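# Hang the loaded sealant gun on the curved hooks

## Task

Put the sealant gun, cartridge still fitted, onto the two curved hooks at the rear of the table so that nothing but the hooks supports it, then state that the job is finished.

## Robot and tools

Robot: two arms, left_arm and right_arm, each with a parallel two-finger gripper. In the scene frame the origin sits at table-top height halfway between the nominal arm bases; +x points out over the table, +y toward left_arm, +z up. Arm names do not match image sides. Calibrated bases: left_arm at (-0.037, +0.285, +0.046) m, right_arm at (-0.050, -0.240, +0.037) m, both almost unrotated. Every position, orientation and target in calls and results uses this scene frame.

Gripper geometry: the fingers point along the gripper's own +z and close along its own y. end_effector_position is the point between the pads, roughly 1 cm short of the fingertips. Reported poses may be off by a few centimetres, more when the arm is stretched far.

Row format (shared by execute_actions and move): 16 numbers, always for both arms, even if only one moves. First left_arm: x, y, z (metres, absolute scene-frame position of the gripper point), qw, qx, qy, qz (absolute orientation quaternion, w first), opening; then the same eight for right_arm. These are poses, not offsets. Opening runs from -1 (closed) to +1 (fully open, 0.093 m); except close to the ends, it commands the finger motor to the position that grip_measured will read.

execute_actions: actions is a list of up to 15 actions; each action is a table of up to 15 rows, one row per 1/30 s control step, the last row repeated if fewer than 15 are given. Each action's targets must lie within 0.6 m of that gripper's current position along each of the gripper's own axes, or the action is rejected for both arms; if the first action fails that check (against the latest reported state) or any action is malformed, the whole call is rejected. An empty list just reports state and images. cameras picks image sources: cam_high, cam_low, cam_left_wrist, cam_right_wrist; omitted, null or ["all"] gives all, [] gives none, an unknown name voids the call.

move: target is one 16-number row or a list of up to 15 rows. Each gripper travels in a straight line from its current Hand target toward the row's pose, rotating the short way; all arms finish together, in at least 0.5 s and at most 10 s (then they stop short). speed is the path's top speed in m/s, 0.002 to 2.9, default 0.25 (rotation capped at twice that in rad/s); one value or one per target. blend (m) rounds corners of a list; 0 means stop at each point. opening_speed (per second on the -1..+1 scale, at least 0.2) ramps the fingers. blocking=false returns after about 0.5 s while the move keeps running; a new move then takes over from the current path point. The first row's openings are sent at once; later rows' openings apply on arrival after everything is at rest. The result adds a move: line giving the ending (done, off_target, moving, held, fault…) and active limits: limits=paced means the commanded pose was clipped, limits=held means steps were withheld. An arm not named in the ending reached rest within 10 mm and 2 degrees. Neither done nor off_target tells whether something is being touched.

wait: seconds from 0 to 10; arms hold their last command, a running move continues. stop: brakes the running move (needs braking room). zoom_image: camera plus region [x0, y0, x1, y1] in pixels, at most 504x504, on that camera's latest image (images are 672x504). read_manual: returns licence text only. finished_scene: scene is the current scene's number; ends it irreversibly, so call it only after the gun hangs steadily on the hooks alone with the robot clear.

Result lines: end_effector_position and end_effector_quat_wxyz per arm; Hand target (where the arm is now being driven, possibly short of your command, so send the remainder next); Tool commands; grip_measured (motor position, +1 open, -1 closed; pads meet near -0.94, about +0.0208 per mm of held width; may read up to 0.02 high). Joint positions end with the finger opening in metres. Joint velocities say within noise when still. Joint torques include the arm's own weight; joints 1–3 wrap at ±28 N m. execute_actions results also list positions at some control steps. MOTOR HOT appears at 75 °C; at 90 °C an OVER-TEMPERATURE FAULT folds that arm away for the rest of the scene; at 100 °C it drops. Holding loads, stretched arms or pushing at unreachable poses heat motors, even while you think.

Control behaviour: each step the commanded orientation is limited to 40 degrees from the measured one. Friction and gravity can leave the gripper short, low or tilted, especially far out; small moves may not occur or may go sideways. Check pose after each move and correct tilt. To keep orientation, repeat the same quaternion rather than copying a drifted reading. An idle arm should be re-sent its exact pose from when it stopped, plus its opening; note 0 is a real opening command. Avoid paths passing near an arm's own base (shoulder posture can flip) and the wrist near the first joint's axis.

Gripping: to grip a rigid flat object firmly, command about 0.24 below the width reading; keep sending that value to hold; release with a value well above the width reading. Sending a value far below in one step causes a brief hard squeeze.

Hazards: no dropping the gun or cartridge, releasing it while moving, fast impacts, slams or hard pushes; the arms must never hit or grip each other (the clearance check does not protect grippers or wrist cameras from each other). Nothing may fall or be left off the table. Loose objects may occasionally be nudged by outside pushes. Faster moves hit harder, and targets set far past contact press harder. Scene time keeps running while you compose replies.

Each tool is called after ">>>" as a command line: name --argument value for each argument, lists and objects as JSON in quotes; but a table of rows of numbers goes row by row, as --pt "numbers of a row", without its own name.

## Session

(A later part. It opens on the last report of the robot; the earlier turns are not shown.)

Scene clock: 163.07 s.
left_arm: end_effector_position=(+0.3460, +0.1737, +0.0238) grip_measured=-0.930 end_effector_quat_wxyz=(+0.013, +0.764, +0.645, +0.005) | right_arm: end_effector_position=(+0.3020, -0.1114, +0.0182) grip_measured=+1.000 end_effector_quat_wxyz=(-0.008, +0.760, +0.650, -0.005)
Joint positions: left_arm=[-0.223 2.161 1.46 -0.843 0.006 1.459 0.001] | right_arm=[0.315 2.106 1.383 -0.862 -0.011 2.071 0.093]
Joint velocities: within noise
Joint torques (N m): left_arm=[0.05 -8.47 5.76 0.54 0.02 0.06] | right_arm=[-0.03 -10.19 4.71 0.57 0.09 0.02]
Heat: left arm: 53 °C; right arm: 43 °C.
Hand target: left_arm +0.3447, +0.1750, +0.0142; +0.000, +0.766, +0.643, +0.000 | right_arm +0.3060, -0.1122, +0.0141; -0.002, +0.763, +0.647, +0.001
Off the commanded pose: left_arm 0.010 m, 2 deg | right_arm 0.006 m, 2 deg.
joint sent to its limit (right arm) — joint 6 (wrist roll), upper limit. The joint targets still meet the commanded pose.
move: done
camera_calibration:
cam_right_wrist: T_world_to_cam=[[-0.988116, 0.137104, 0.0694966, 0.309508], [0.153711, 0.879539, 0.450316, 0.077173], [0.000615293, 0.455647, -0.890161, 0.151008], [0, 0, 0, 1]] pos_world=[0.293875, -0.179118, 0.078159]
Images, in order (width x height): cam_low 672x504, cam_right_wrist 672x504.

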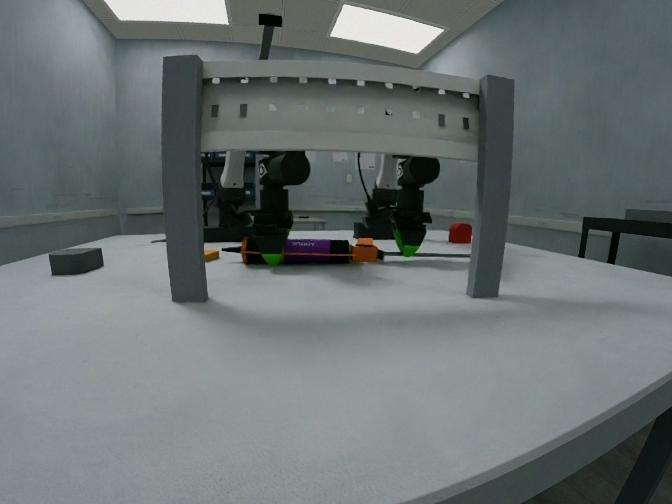

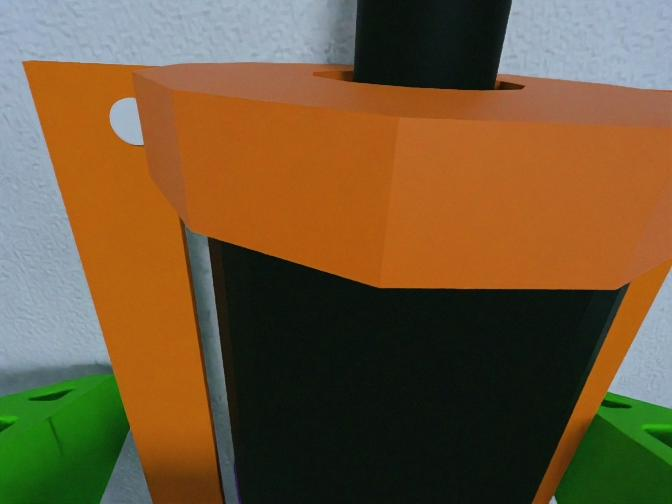

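Straddling. Close and lift.

>>> move --pt "0.345 0.175 0.014 0 0.766 0.6428 0 -1 0.302 -0.112 0.012 0 0.766 0.6428 0 0.2" --opening_speed 0.6 --cameras '["cam_right_wrist","cam_low"]'

Scene clock: 168.47 s.
left_arm: end_effector_position=(+0.3459, +0.1738, +0.0238) grip_measured=-0.930 end_effector_quat_wxyz=(+0.012, +0.764, +0.645, +0.005) | right_arm: end_effector_position=(+0.2970, -0.1126, +0.0141) grip_measured=+0.586 end_effector_quat_wxyz=(-0.011, +0.759, +0.650, -0.010)
Joint positions: left_arm=[-0.223 2.161 1.46 -0.844 0.006 1.459 0.001] | right_arm=[0.315 2.106 1.365 -0.856 -0.014 2.071 0.073]
Joint velocities: within noise
Joint torques (N m): left_arm=[0.03 -8.47 5.82 0.54 0.02 0.08] | right_arm=[0.23 -10.99 4.37 0.63 0.11 0.01]
Heat: left arm: 51 °C; right arm: 43 °C.
Hand target: left_arm +0.3447, +0.1750, +0.0141; +0.000, +0.766, +0.643, +0.000 | right_arm +0.3020, -0.1121, +0.0122; -0.003, +0.762, +0.648, +0.001
Off the commanded pose: left_arm 0.010 m, 2 deg | right_arm 0.005 m, 2 deg.
joint sent to its limit (right arm) — joint 6 (wrist roll), upper limit. The joint targets still meet the commanded pose.
move: done
camera_calibration:
cam_right_wrist: T_world_to_cam=[[-0.987257, 0.136864, 0.0811878, 0.30455], [0.158801, 0.88025, 0.447149, 0.0794453], [-0.0102668, 0.454344, -0.890767, 0.150987], [0, 0, 0, 1]] pos_world=[0.289603, -0.180214, 0.0742447]
Images, in order (width x height): cam_low 672x504, cam_right_wrist 672x504.

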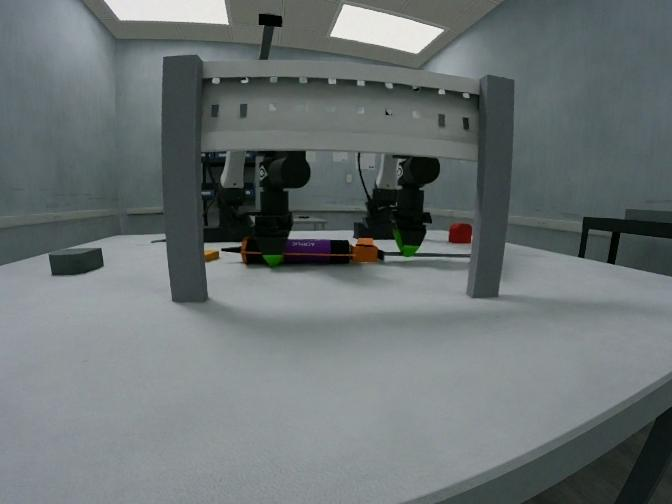

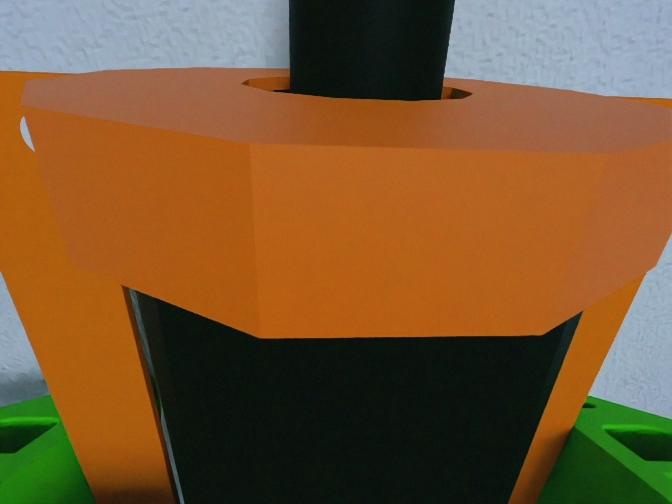

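>>> move --pt "0.346 0.174 0.19 0 0.766 0.6428 0 -1 0.299 -0.113 0.19 0 0.766 0.6428 0 0.2" --pt "0.361 0.053 0.39 0.5413 0.5413 0.455 0.455 -1 0.315 -0.234 0.39 0.5413 0.5413 0.455 0.455 0.2" --pt "0.43 0.053 0.405 0.5413 0.5413 0.455 0.455 -1 0.385 -0.234 0.415 0.5413 0.5413 0.455 0.455 0.2" --speed '[0.12,0.2,0.15]'

>>> zoom_image --camera "cam_high" --region '[210, 200, 450, 350]'

Scene clock: 182.50 s.
left_arm: end_effector_position=(+0.4200, +0.0549, +0.3569) grip_measured=-0.930 end_effector_quat_wxyz=(+0.497, +0.583, +0.479, +0.429) | right_arm: end_effector_position=(+0.3734, -0.2334, +0.3458) grip_measured=+0.579 end_effector_quat_wxyz=(+0.491, +0.590, +0.498, +0.403)
Joint positions: left_arm=[-0.546 1.617 1.252 0.212 -0.428 1.531 0.001] | right_arm=[0.109 1.258 0.986 0.068 0.317 1.622 0.073]
Joint velocities: within noise
Joint torques (N m): left_arm=[0.79 -8.65 10.78 3.5 0 0.33] | right_arm=[-0.25 -6.42 12.78 3.47 0 -0.71]
Heat: left arm: 51 °C; right arm: 43 °C.
Hand target: left_arm +0.4249, +0.0559, +0.4040; +0.540, +0.542, +0.456, +0.455 | right_arm +0.3748, -0.2346, +0.4131; +0.541, +0.543, +0.455, +0.453
Off the commanded pose: left_arm 0.049 m, 8 deg | right_arm 0.070 m, 11 deg.
move: off_target (left_arm, right_arm)
camera_calibration:
cam_left_wrist: T_world_to_cam=[[-0.127881, 0.0352066, -0.991164, 0.406553], [-0.257095, 0.964032, 0.0674136, 0.0717922], [0.957887, 0.263444, -0.11423, -0.29213], [0, 0, 0, 1]] pos_world=[0.350276, -0.00656315, 0.364751]
cam_right_wrist: T_world_to_cam=[[-0.245534, 0.0144238, -0.969281, 0.427365], [-0.269638, 0.959414, 0.0825805, 0.32977], [0.931133, 0.281631, -0.231679, -0.1176], [0, 0, 0, 1]] pos_world=[0.303352, -0.28943, 0.359758]

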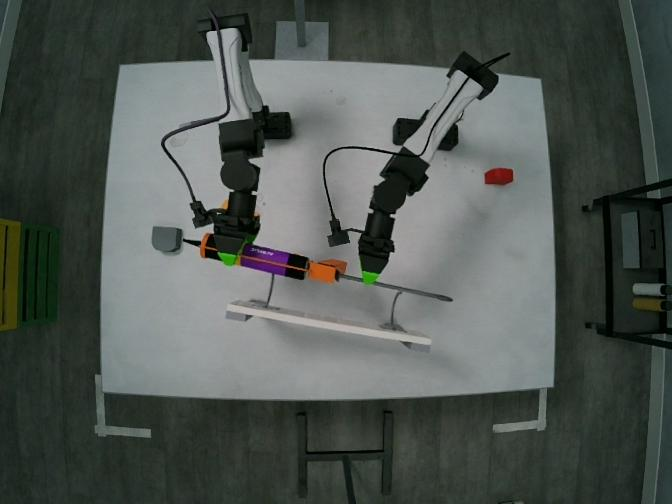

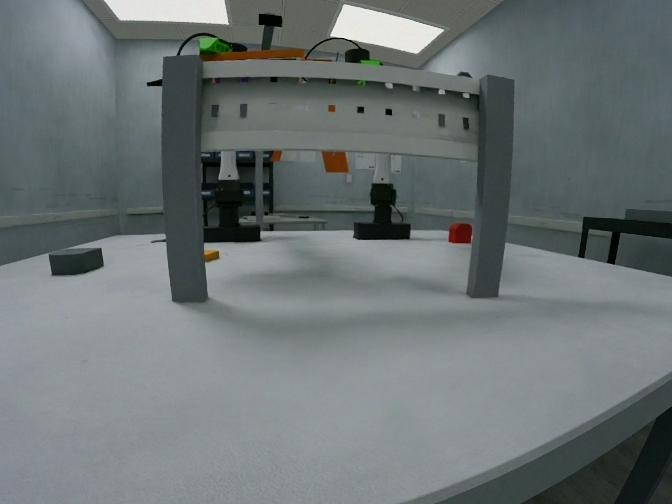

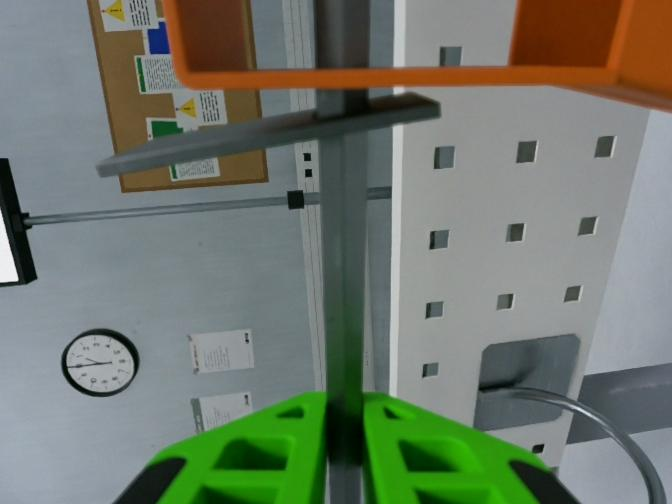

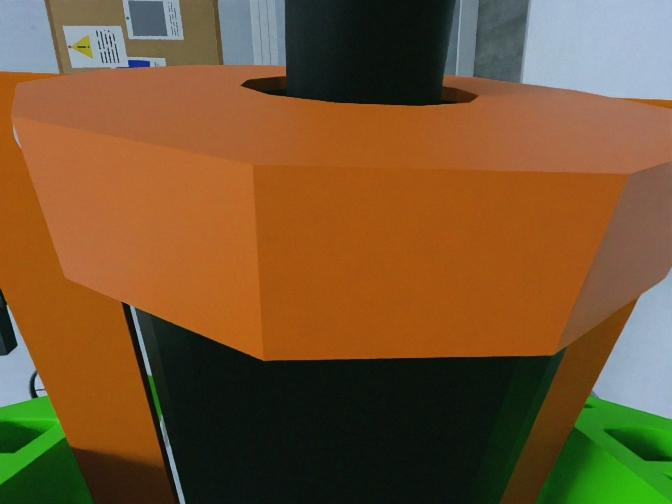

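Scaled by 2.100 from the camera's 672x504 image, which has a finer 960x720 frame.

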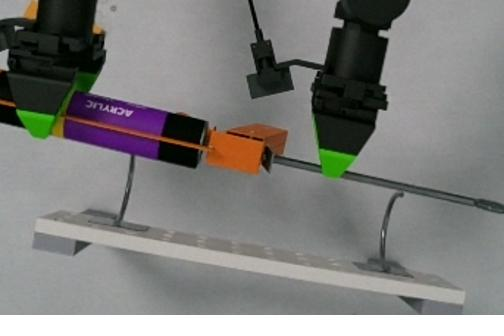

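>>> move --pt "0.501 0.062 0.410 0.5413 0.5413 0.455 0.455 -1 0.460 -0.224 0.43 0.5413 0.5413 0.455 0.455 0.2" --pt "0.501 0.062 0.36 0.5413 0.5413 0.455 0.455 -1 0.460 -0.224 0.39 0.5413 0.5413 0.455 0.455 0.2" --speed 0.12 --cameras '["cam_high","cam_left_wrist"]'

>>> zoom_image --camera "cam_high" --region '[210, 200, 450, 350]'

Scene clock: 191.60 s.
left_arm: end_effector_position=(+0.4950, +0.0628, +0.3311) grip_measured=-0.930 end_effector_quat_wxyz=(+0.510, +0.568, +0.482, +0.429) | right_arm: end_effector_position=(+0.4523, -0.2239, +0.3309) grip_measured=+0.579 end_effector_quat_wxyz=(+0.497, +0.584, +0.506, +0.396)
Joint positions: left_arm=[-0.429 1.861 1.406 0.338 -0.317 1.53 0.001] | right_arm=[0.105 1.574 1.191 0.178 0.313 1.593 0.073]
Joint velocities: within noise
Joint torques (N m): left_arm=[0.54 -10.81 7.68 3.52 0.05 0.32] | right_arm=[-0.05 -10.65 9.06 3.84 0 -0.37]
Heat: left arm: 50 °C; right arm: 48 °C.
Hand target: left_arm +0.4985, +0.0632, +0.3599; +0.539, +0.542, +0.457, +0.455 | right_arm +0.4525, -0.2246, +0.3892; +0.540, +0.544, +0.456, +0.452
Off the commanded pose: left_arm 0.030 m, 6 deg | right_arm 0.060 m, 11 deg.
move: off_target (left_arm, right_arm)
camera_calibration:
cam_left_wrist: T_world_to_cam=[[-0.10543, 0.002593, -0.994423, 0.38228], [-0.264788, 0.963821, 0.0305865, 0.101178], [0.958526, 0.266536, -0.10093, -0.373895], [0, 0, 0, 1]] pos_world=[0.425482, 0.00114785, 0.339317]
Images, in order (width x height): cam_high 672x504, cam_left_wrist 672x504.

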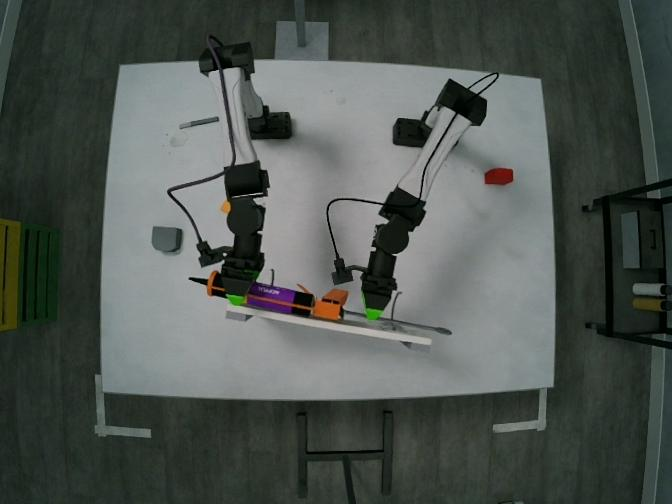

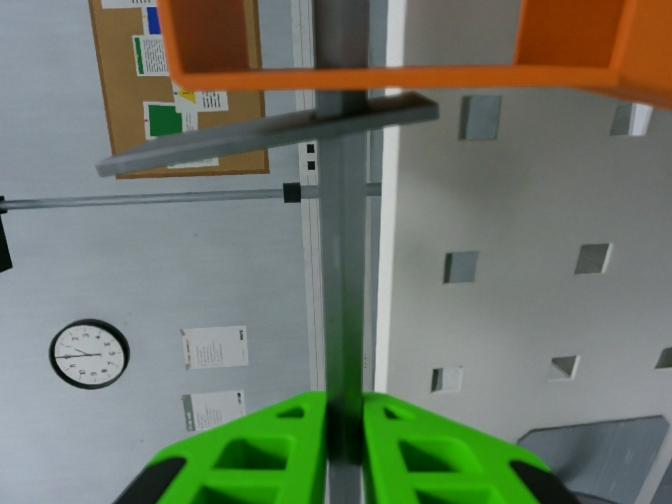

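Scaled by 2.100 from the camera's 672x504 image, which has a finer 960x720 frame.

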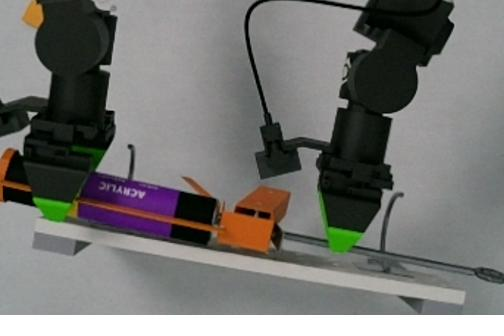

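>>> move --pt "0.480 0.062 0.37 0.5413 0.5413 0.455 0.455 -1 0.439 -0.224 0.39 0.5413 0.5413 0.455 0.455 0.2" --pt "0.480 0.062 0.32 0.5413 0.5413 0.455 0.455 -1 0.439 -0.224 0.36 0.5413 0.5413 0.455 0.455 0.2" --speed 0.1 --cameras '["cam_high","cam_left_wrist"]'

>>> zoom_image --camera "cam_high" --region '[210, 200, 450, 350]'

Scene clock: 204.17 s.
left_arm: end_effector_position=(+0.4789, +0.0655, +0.2808) grip_measured=-0.930 end_effector_quat_wxyz=(+0.506, +0.570, +0.488, +0.424) | right_arm: end_effector_position=(+0.4366, -0.2255, +0.2826) grip_measured=+0.579 end_effector_quat_wxyz=(+0.487, +0.590, +0.516, +0.385)
Joint positions: left_arm=[-0.443 1.861 1.214 0.512 -0.332 1.516 0.001] | right_arm=[0.106 1.555 1.011 0.301 0.312 1.597 0.073]
Joint velocities: within noise
Joint torques (N m): left_arm=[-0.43 -12.59 7.2 3.54 -0.08 0.44] | right_arm=[0.53 -14.49 8.83 3.81 0.08 -0.35]
Heat: left arm: 52 °C; right arm: 50 °C.
Hand target: left_arm +0.4778, +0.0632, +0.3197; +0.539, +0.541, +0.458, +0.454 | right_arm +0.4316, -0.2251, +0.3582; +0.540, +0.544, +0.456, +0.453
Off the commanded pose: left_arm 0.039 m, 7 deg | right_arm 0.077 m, 14 deg.
move: off_target (left_arm, right_arm)
camera_calibration:
cam_left_wrist: T_world_to_cam=[[-0.12281, -0.000799268, -0.99243, 0.338536], [-0.266867, 0.963194, 0.0322482, 0.0964529], [0.955876, 0.268808, -0.118503, -0.358181], [0, 0, 0, 1]] pos_world=[0.409693, 0.00364962, 0.290417]
Images, in order (width x height): cam_high 672x504, cam_left_wrist 672x504.

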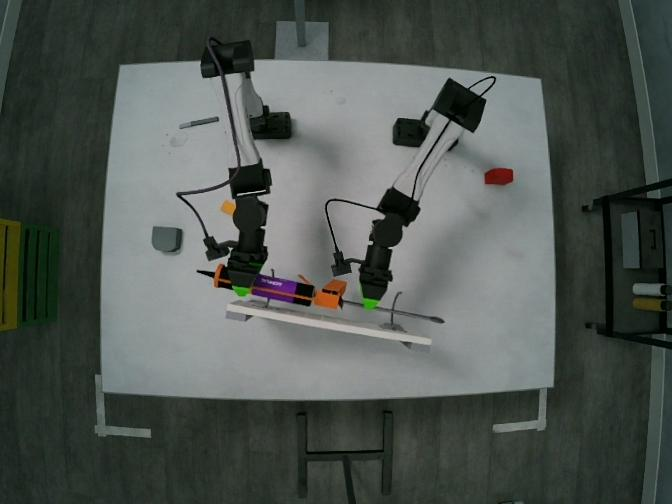

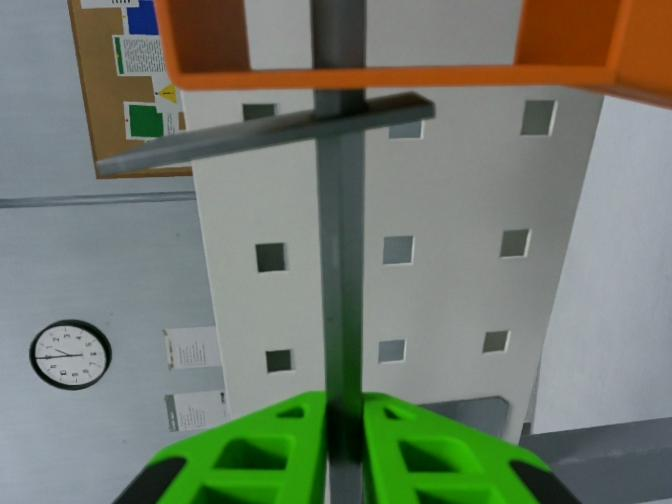

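Scaled by 2.100 from the camera's 672x504 image, which has a finer 960x720 frame.

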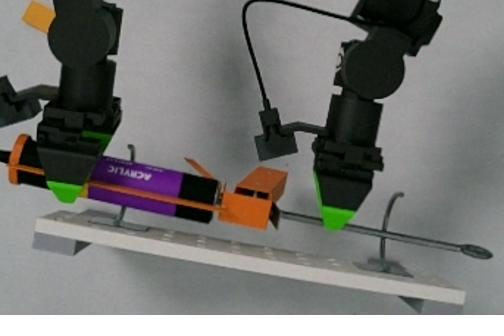

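>>> move --pt "0.480 0.062 0.285 0.5413 0.5413 0.455 0.455 -1 0.439 -0.224 0.325 0.5413 0.5413 0.455 0.455 0.2" --pt "0.480 0.062 0.256 0.5413 0.5413 0.455 0.455 -1 0.439 -0.224 0.29 0.5413 0.5413 0.455 0.455 0.2" --speed 0.06 --cameras '["cam_high","cam_left_wrist"]'

>>> zoom_image --camera "cam_high" --region '[210, 200, 450, 350]'

Scene clock: 213.23 s.
left_arm: end_effector_position=(+0.4781, +0.0631, +0.2506) grip_measured=-0.930 end_effector_quat_wxyz=(+0.534, +0.547, +0.472, +0.439) | right_arm: end_effector_position=(+0.4340, -0.2256, +0.2554) grip_measured=+0.579 end_effector_quat_wxyz=(+0.516, +0.564, +0.497, +0.410)
Joint positions: left_arm=[-0.447 1.95 1.107 0.797 -0.332 1.532 0.001] | right_arm=[0.106 1.613 0.847 0.629 0.311 1.562 0.073]
Joint velocities: within noise
Joint torques (N m): left_arm=[0.17 -9.39 5.89 3.11 0 0.29] | right_arm=[0.35 -8.62 7.27 3.45 0.02 0.01]
Heat: left arm: 54 °C; right arm: 51 °C.
Hand target: left_arm +0.4797, +0.0621, +0.2560; +0.541, +0.542, +0.456, +0.454 | right_arm +0.4365, -0.2244, +0.2898; +0.540, +0.543, +0.457, +0.454
Off the commanded pose: left_arm 0.006 m, 3 deg | right_arm 0.035 m, 8 deg.
move: off_target (left_arm, right_arm)
camera_calibration:
cam_left_wrist: T_world_to_cam=[[-0.0426411, -0.0276798, -0.998707, 0.273406], [-0.262574, 0.964787, -0.0155287, 0.109306], [0.963969, 0.261573, -0.0484075, -0.381335], [0, 0, 0, 1]] pos_world=[0.407955, 0.00185791, 0.25629]
Images, in order (width x height): cam_high 672x504, cam_left_wrist 672x504.

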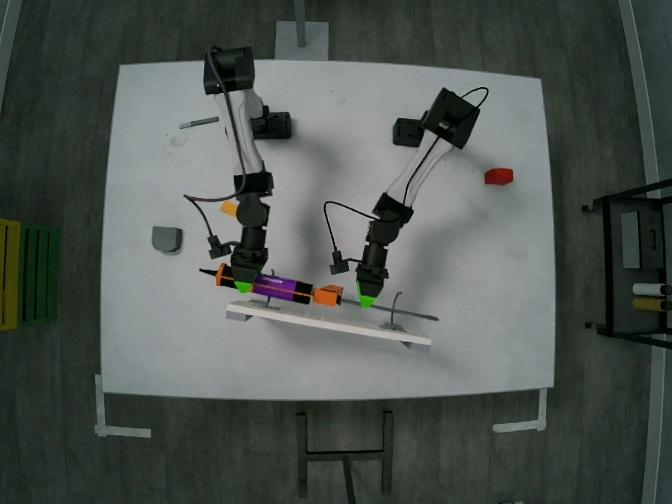

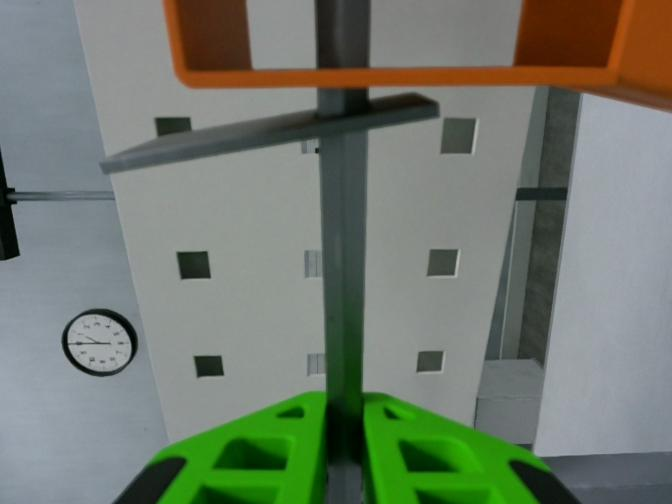

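Scaled by 2.100 from the camera's 672x504 image, which has a finer 960x720 frame.

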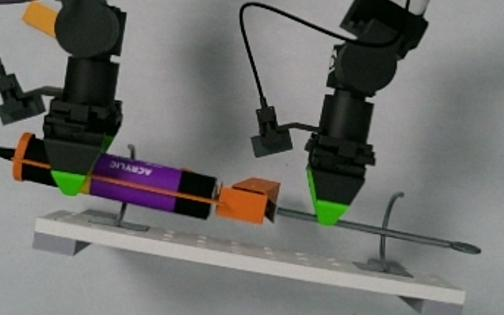

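>>> move --pt "0.480 0.062 0.236 0.5413 0.5413 0.455 0.455 -1 0.439 -0.224 0.264 0.5413 0.5413 0.455 0.455 0.2" --pt "0.480 0.062 0.23 0.5413 0.5413 0.455 0.455 -0.55 0.439 -0.224 0.258 0.5413 0.5413 0.455 0.455 0.2" --speed 0.06 --opening_speed 0.3 --cameras '["cam_high","cam_left_wrist","cam_right_wrist"]'

Scene clock: 222.23 s.
left_arm: end_effector_position=(+0.4787, +0.0639, +0.2468) grip_measured=-0.552 end_effector_quat_wxyz=(+0.552, +0.527, +0.456, +0.457) | right_arm: end_effector_position=(+0.4376, -0.2257, +0.2543) grip_measured=+0.579 end_effector_quat_wxyz=(+0.549, +0.535, +0.478, +0.429)
Joint positions: left_arm=[-0.447 2.002 1.078 0.954 -0.338 1.559 0.019] | right_arm=[0.106 1.681 0.798 0.852 0.315 1.514 0.073]
Joint velocities: within noise
Joint torques (N m): left_arm=[0.1 -8.54 5.09 2.5 0.11 0.07] | right_arm=[0.32 -7.02 6.09 2.62 -0.04 0.52]
Heat: left arm: 52 °C; right arm: 51 °C.
Hand target: left_arm +0.4795, +0.0621, +0.2302; +0.541, +0.541, +0.455, +0.455 | right_arm +0.4388, -0.2241, +0.2580; +0.541, +0.541, +0.456, +0.454
Off the commanded pose: left_arm 0.017 m, 2 deg | right_arm 0.004 m, 4 deg.
move: off_target (left_arm, right_arm); target 2's new opening was sent with left_arm's hand 0.017 m and 3 deg from that target
camera_calibration:
cam_left_wrist: T_world_to_cam=[[0.0289289, -0.0374581, -0.998879, 0.236111], [-0.2661, 0.962949, -0.0438174, 0.117431], [0.963511, 0.267069, 0.0178894, -0.398769], [0, 0, 0, 1]] pos_world=[0.408636, 0.00226333, 0.248126]
cam_right_wrist: T_world_to_cam=[[-0.0950549, -0.066791, -0.993229, 0.276135], [-0.28318, 0.95834, -0.0373437, 0.383484], [0.954345, 0.277713, -0.110009, -0.242778], [0, 0, 0, 1]] pos_world=[0.366536, -0.281642, 0.261878]
Images, in order (width x height): cam_high 672x504, cam_left_wrist 672x504, cam_right_wrist 672x504.

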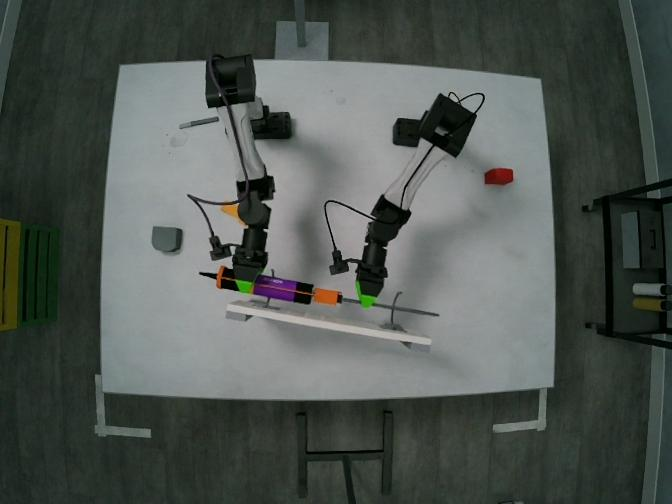

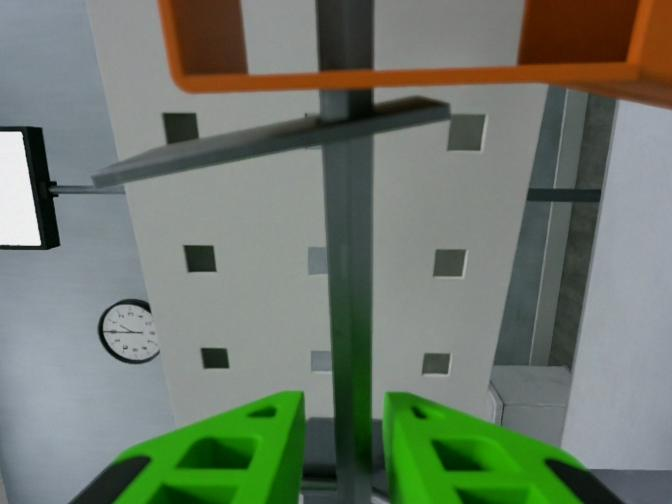

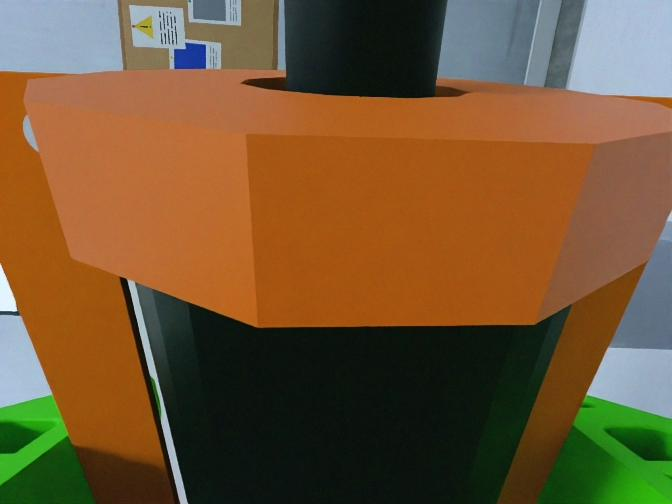

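>>> move --pt "0.480 0.062 0.235 0.5413 0.5413 0.455 0.455 -0.1 0.439 -0.224 0.256 0.5413 0.5413 0.455 0.455 0.8" --speed 0.06 --opening_speed 0.3 --cameras '["cam_high","cam_left_wrist","cam_right_wrist"]'

Scene clock: 232.30 s.
left_arm: end_effector_position=(+0.4788, +0.0639, +0.2422) grip_measured=-0.102 end_effector_quat_wxyz=(+0.545, +0.534, +0.458, +0.455) | right_arm: end_effector_position=(+0.4386, -0.2226, +0.2580) grip_measured=+0.799 end_effector_quat_wxyz=(+0.541, +0.538, +0.464, +0.450)
Joint positions: left_arm=[-0.447 2.002 1.078 0.934 -0.338 1.561 0.04] | right_arm=[0.109 1.686 0.798 0.878 0.305 1.556 0.084]
Joint velocities: within noise
Joint torques (N m): left_arm=[0.1 -9.55 5.7 2.55 0.11 0.06] | right_arm=[0.13 -6.94 5.72 2.45 0.06 0.05]
Heat: left arm: 52 °C; right arm: 49 °C.
Hand target: left_arm +0.4799, +0.0620, +0.2351; +0.541, +0.541, +0.455, +0.455 | right_arm +0.4389, -0.2240, +0.2561; +0.541, +0.541, +0.455, +0.455
Off the commanded pose: left_arm 0.008 m, 1 deg | right_arm 0.003 m, 1 deg.
move: done
camera_calibration:
cam_left_wrist: T_world_to_cam=[[0.0117579, -0.0267544, -0.999573, 0.239152], [-0.266733, 0.963336, -0.0289221, 0.113906], [0.963699, 0.266959, 0.00419054, -0.395531], [0, 0, 0, 1]] pos_world=[0.408744, 0.0022589, 0.244002]
cam_right_wrist: T_world_to_cam=[[-0.0662541, -0.023519, -0.997526, 0.278306], [-0.294245, 0.955725, -0.00299023, 0.376333], [0.953431, 0.293318, -0.0702411, -0.250593], [0, 0, 0, 1]] pos_world=[0.368096, -0.279622, 0.261141]
Images, in order (width x height): cam_high 672x504, cam_left_wrist 672x504, cam_right_wrist 672x504.

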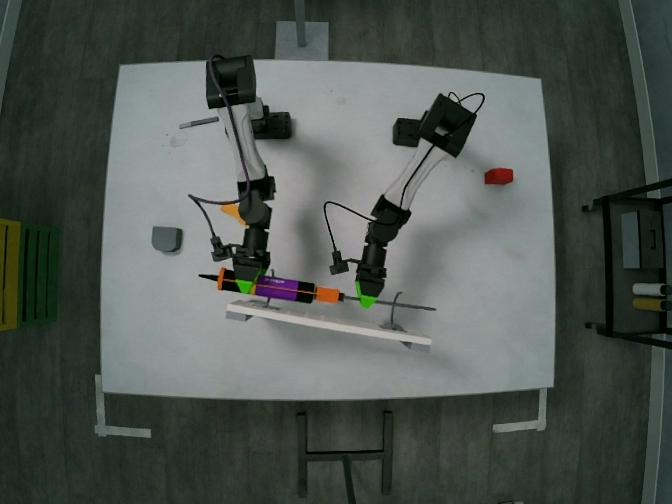

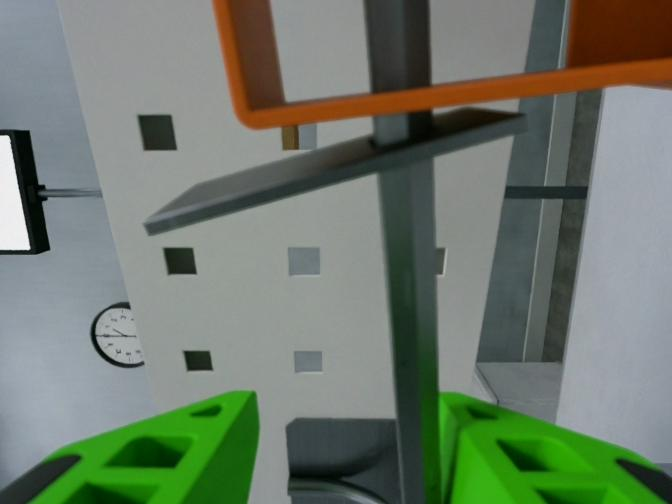

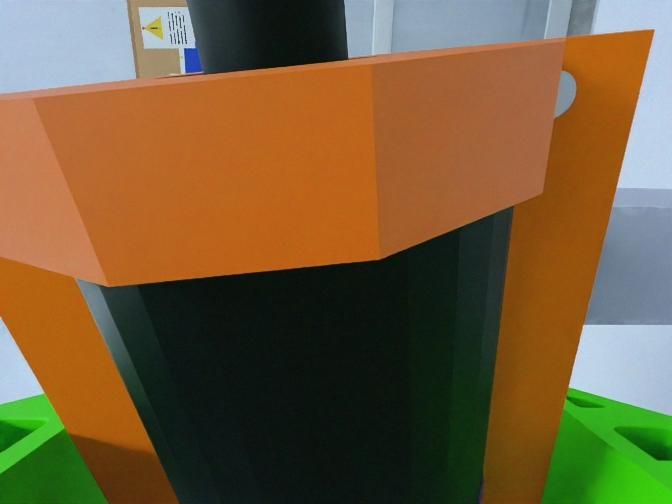

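>>> move --pt "0.480 0.062 0.208 0.5413 0.5413 0.455 0.455 -0.1 0.439 -0.224 0.252 0.5413 0.5413 0.455 0.455 1" --speed 0.04 --cameras '["cam_high","cam_left_wrist","cam_right_wrist"]'

Scene clock: 241.10 s.
left_arm: end_effector_position=(+0.4798, +0.0633, +0.2208) grip_measured=-0.102 end_effector_quat_wxyz=(+0.548, +0.532, +0.457, +0.456) | right_arm: end_effector_position=(+0.4399, -0.2224, +0.2561) grip_measured=+1.000 end_effector_quat_wxyz=(+0.540, +0.539, +0.460, +0.453)
Joint positions: left_arm=[-0.447 2.065 1.059 1.023 -0.338 1.561 0.04] | right_arm=[0.109 1.699 0.798 0.895 0.305 1.564 0.093]
Joint velocities: within noise
Joint torques (N m): left_arm=[0.06 -9.16 4.82 2.64 0.09 0.06] | right_arm=[0.12 -7.19 5.04 2.46 0.06 -0.04]
Heat: left arm: 52 °C; right arm: 48 °C.
Hand target: left_arm +0.4797, +0.0620, +0.2082; +0.541, +0.541, +0.455, +0.455 | right_arm +0.4390, -0.2240, +0.2520; +0.541, +0.542, +0.455, +0.455
Off the commanded pose: left_arm 0.013 m, 1 deg | right_arm 0.004 m, 1 deg.
move: off_target (left_arm)
camera_calibration:
cam_left_wrist: T_world_to_cam=[[0.0180788, -0.0302299, -0.999379, 0.215014], [-0.266573, 0.963216, -0.0339584, 0.115183], [0.963645, 0.267022, 0.00935528, -0.39737], [0, 0, 0, 1]] pos_world=[0.409741, 0.00166032, 0.22251]
cam_right_wrist: T_world_to_cam=[[-0.0608188, -0.0149847, -0.998036, 0.276105], [-0.294159, 0.95575, 0.00357582, 0.374802], [0.95382, 0.293799, -0.0625354, -0.25408], [0, 0, 0, 1]] pos_world=[0.36939, -0.279431, 0.258333]
Images, in order (width x height): cam_high 672x504, cam_left_wrist 672x504, cam_right_wrist 672x504.

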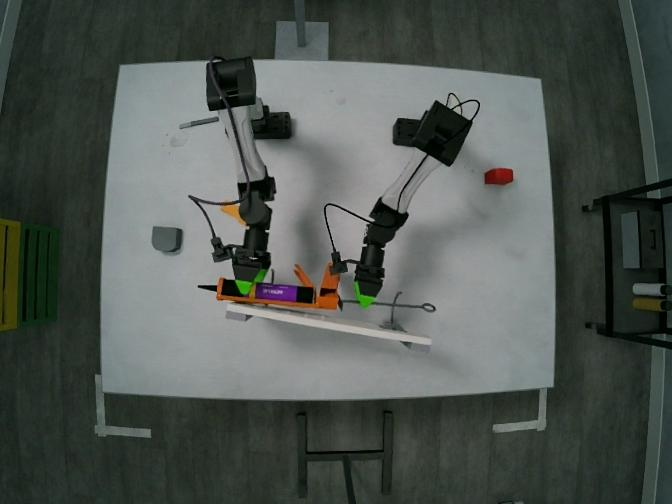

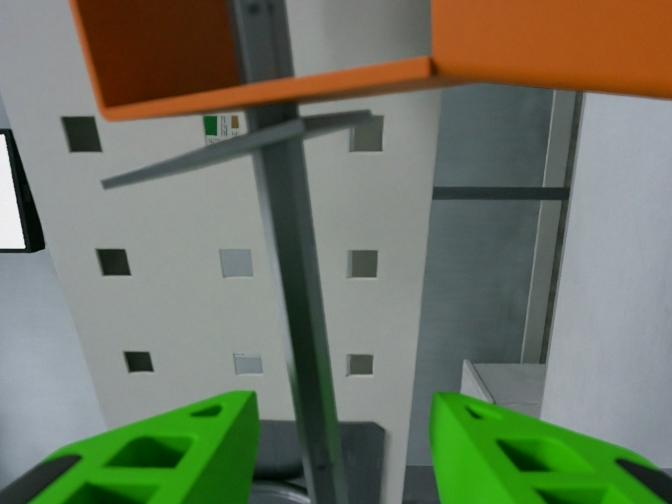

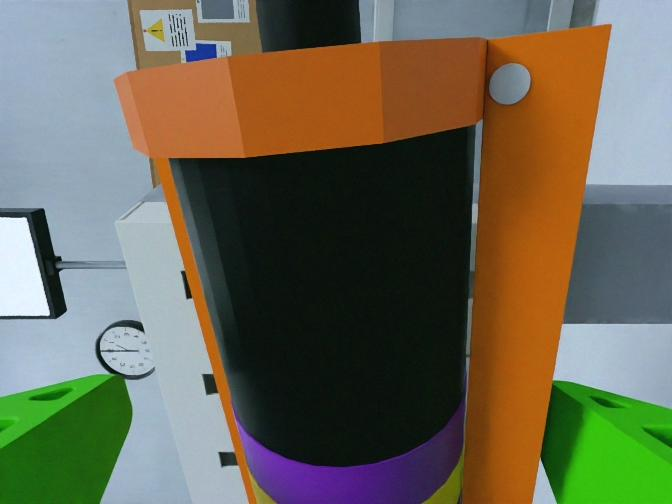

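>>> move --pt "0.40 0.075 0.215 0.5413 0.5413 0.455 0.455 -0.1 0.35 -0.224 0.253 0.5413 0.5413 0.455 0.455 1" --pt "0.3 0.2 0.25 0.5413 0.5413 0.455 0.455 0 0.27 -0.24 0.26 0.5413 0.5413 0.455 0.455 1" --speed '[0.08,0.25]'

>>> zoom_image --camera "cam_high" --region '[180, 200, 450, 350]'

Scene clock: 252.60 s.
left_arm: end_effector_position=(+0.3002, +0.1997, +0.2469) grip_measured=-0.002 end_effector_quat_wxyz=(+0.540, +0.540, +0.459, +0.453) | right_arm: end_effector_position=(+0.2722, -0.2380, +0.2610) grip_measured=+1.000 end_effector_quat_wxyz=(+0.539, +0.537, +0.461, +0.456)
Joint positions: left_arm=[-0.264 1.107 0.244 0.856 -0.153 1.563 0.045] | right_arm=[0.152 0.865 0.261 0.602 0.342 1.565 0.093]
Joint velocities: within noise
Joint torques (N m): left_arm=[0.61 -3.45 6.13 2.45 0.13 0.02] | right_arm=[0.46 -2.09 6.17 2.17 0.16 -0.05]
Heat: left arm: 51 °C; right arm: 48 °C.
Hand target: left_arm +0.3000, +0.2000, +0.2501; +0.541, +0.541, +0.455, +0.455 | right_arm +0.2701, -0.2400, +0.2599; +0.541, +0.541, +0.455, +0.455
Off the commanded pose: left_arm 0.003 m, 1 deg | right_arm 0.003 m, 1 deg.
move: done
camera_calibration:
cam_left_wrist: T_world_to_cam=[[-0.00229282, -0.0173741, -0.999846, 0.252071], [-0.26523, 0.96405, -0.0161438, -0.0681239], [0.964183, 0.265152, -0.00681852, -0.256835], [0, 0, 0, 1]] pos_world=[0.230146, 0.138155, 0.249181]
cam_right_wrist: T_world_to_cam=[[-0.0568008, -0.0141993, -0.998285, 0.269752], [-0.300036, 0.953921, 0.00350327, 0.341514], [0.952235, 0.29972, -0.0584438, -0.0884167], [0, 0, 0, 1]] pos_world=[0.201982, -0.295447, 0.262925]

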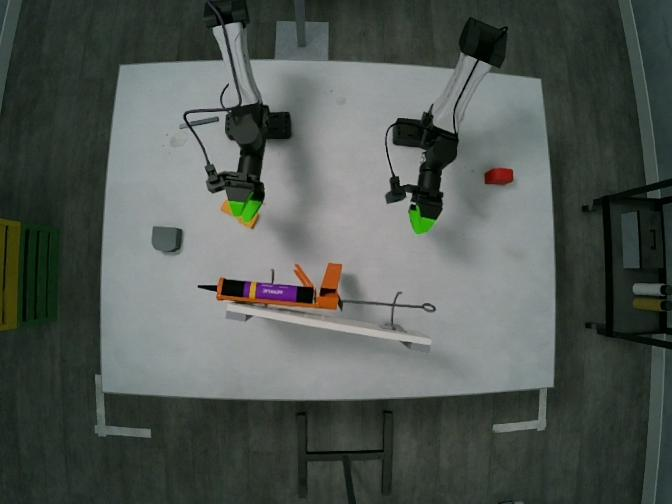

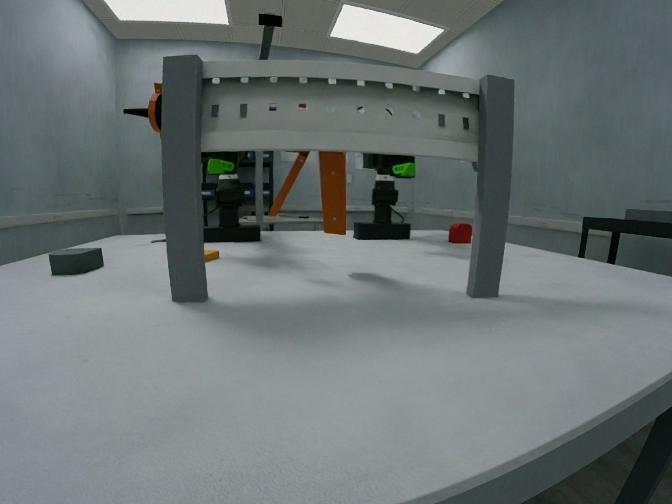

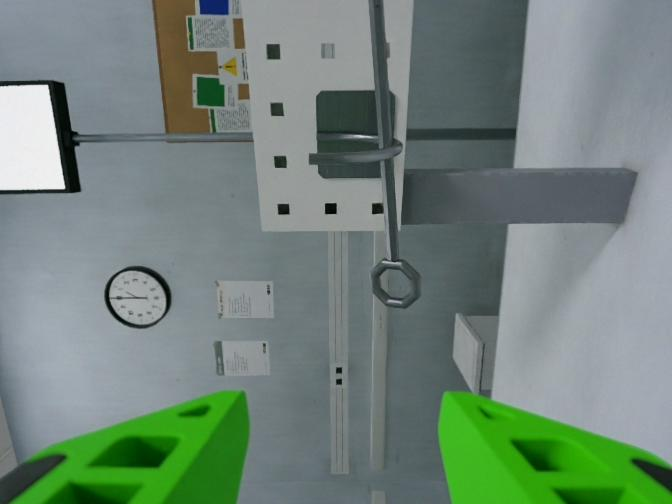

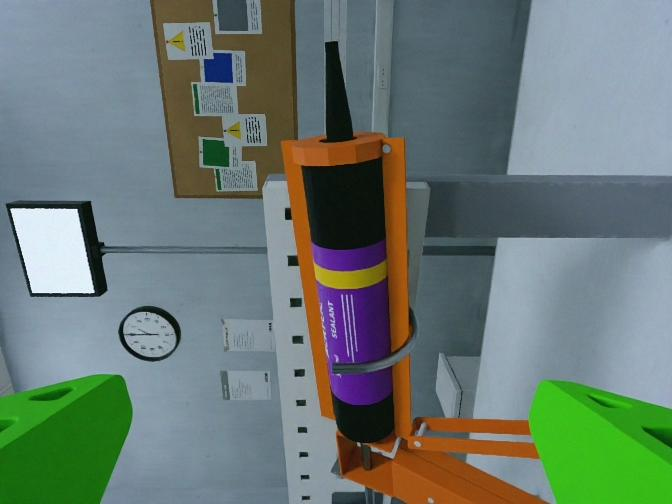

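Scaled by 1.867 from the camera's 672x504 image, which has a finer 960x720 frame.

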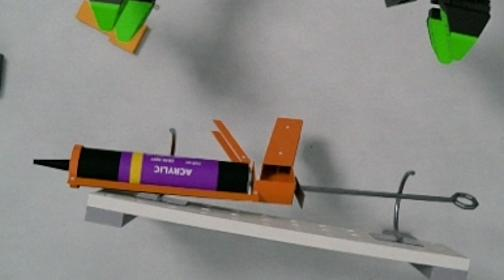

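Hung on both hooks.

>>> finished_scene --scene 2

The scene is finished: the task was done.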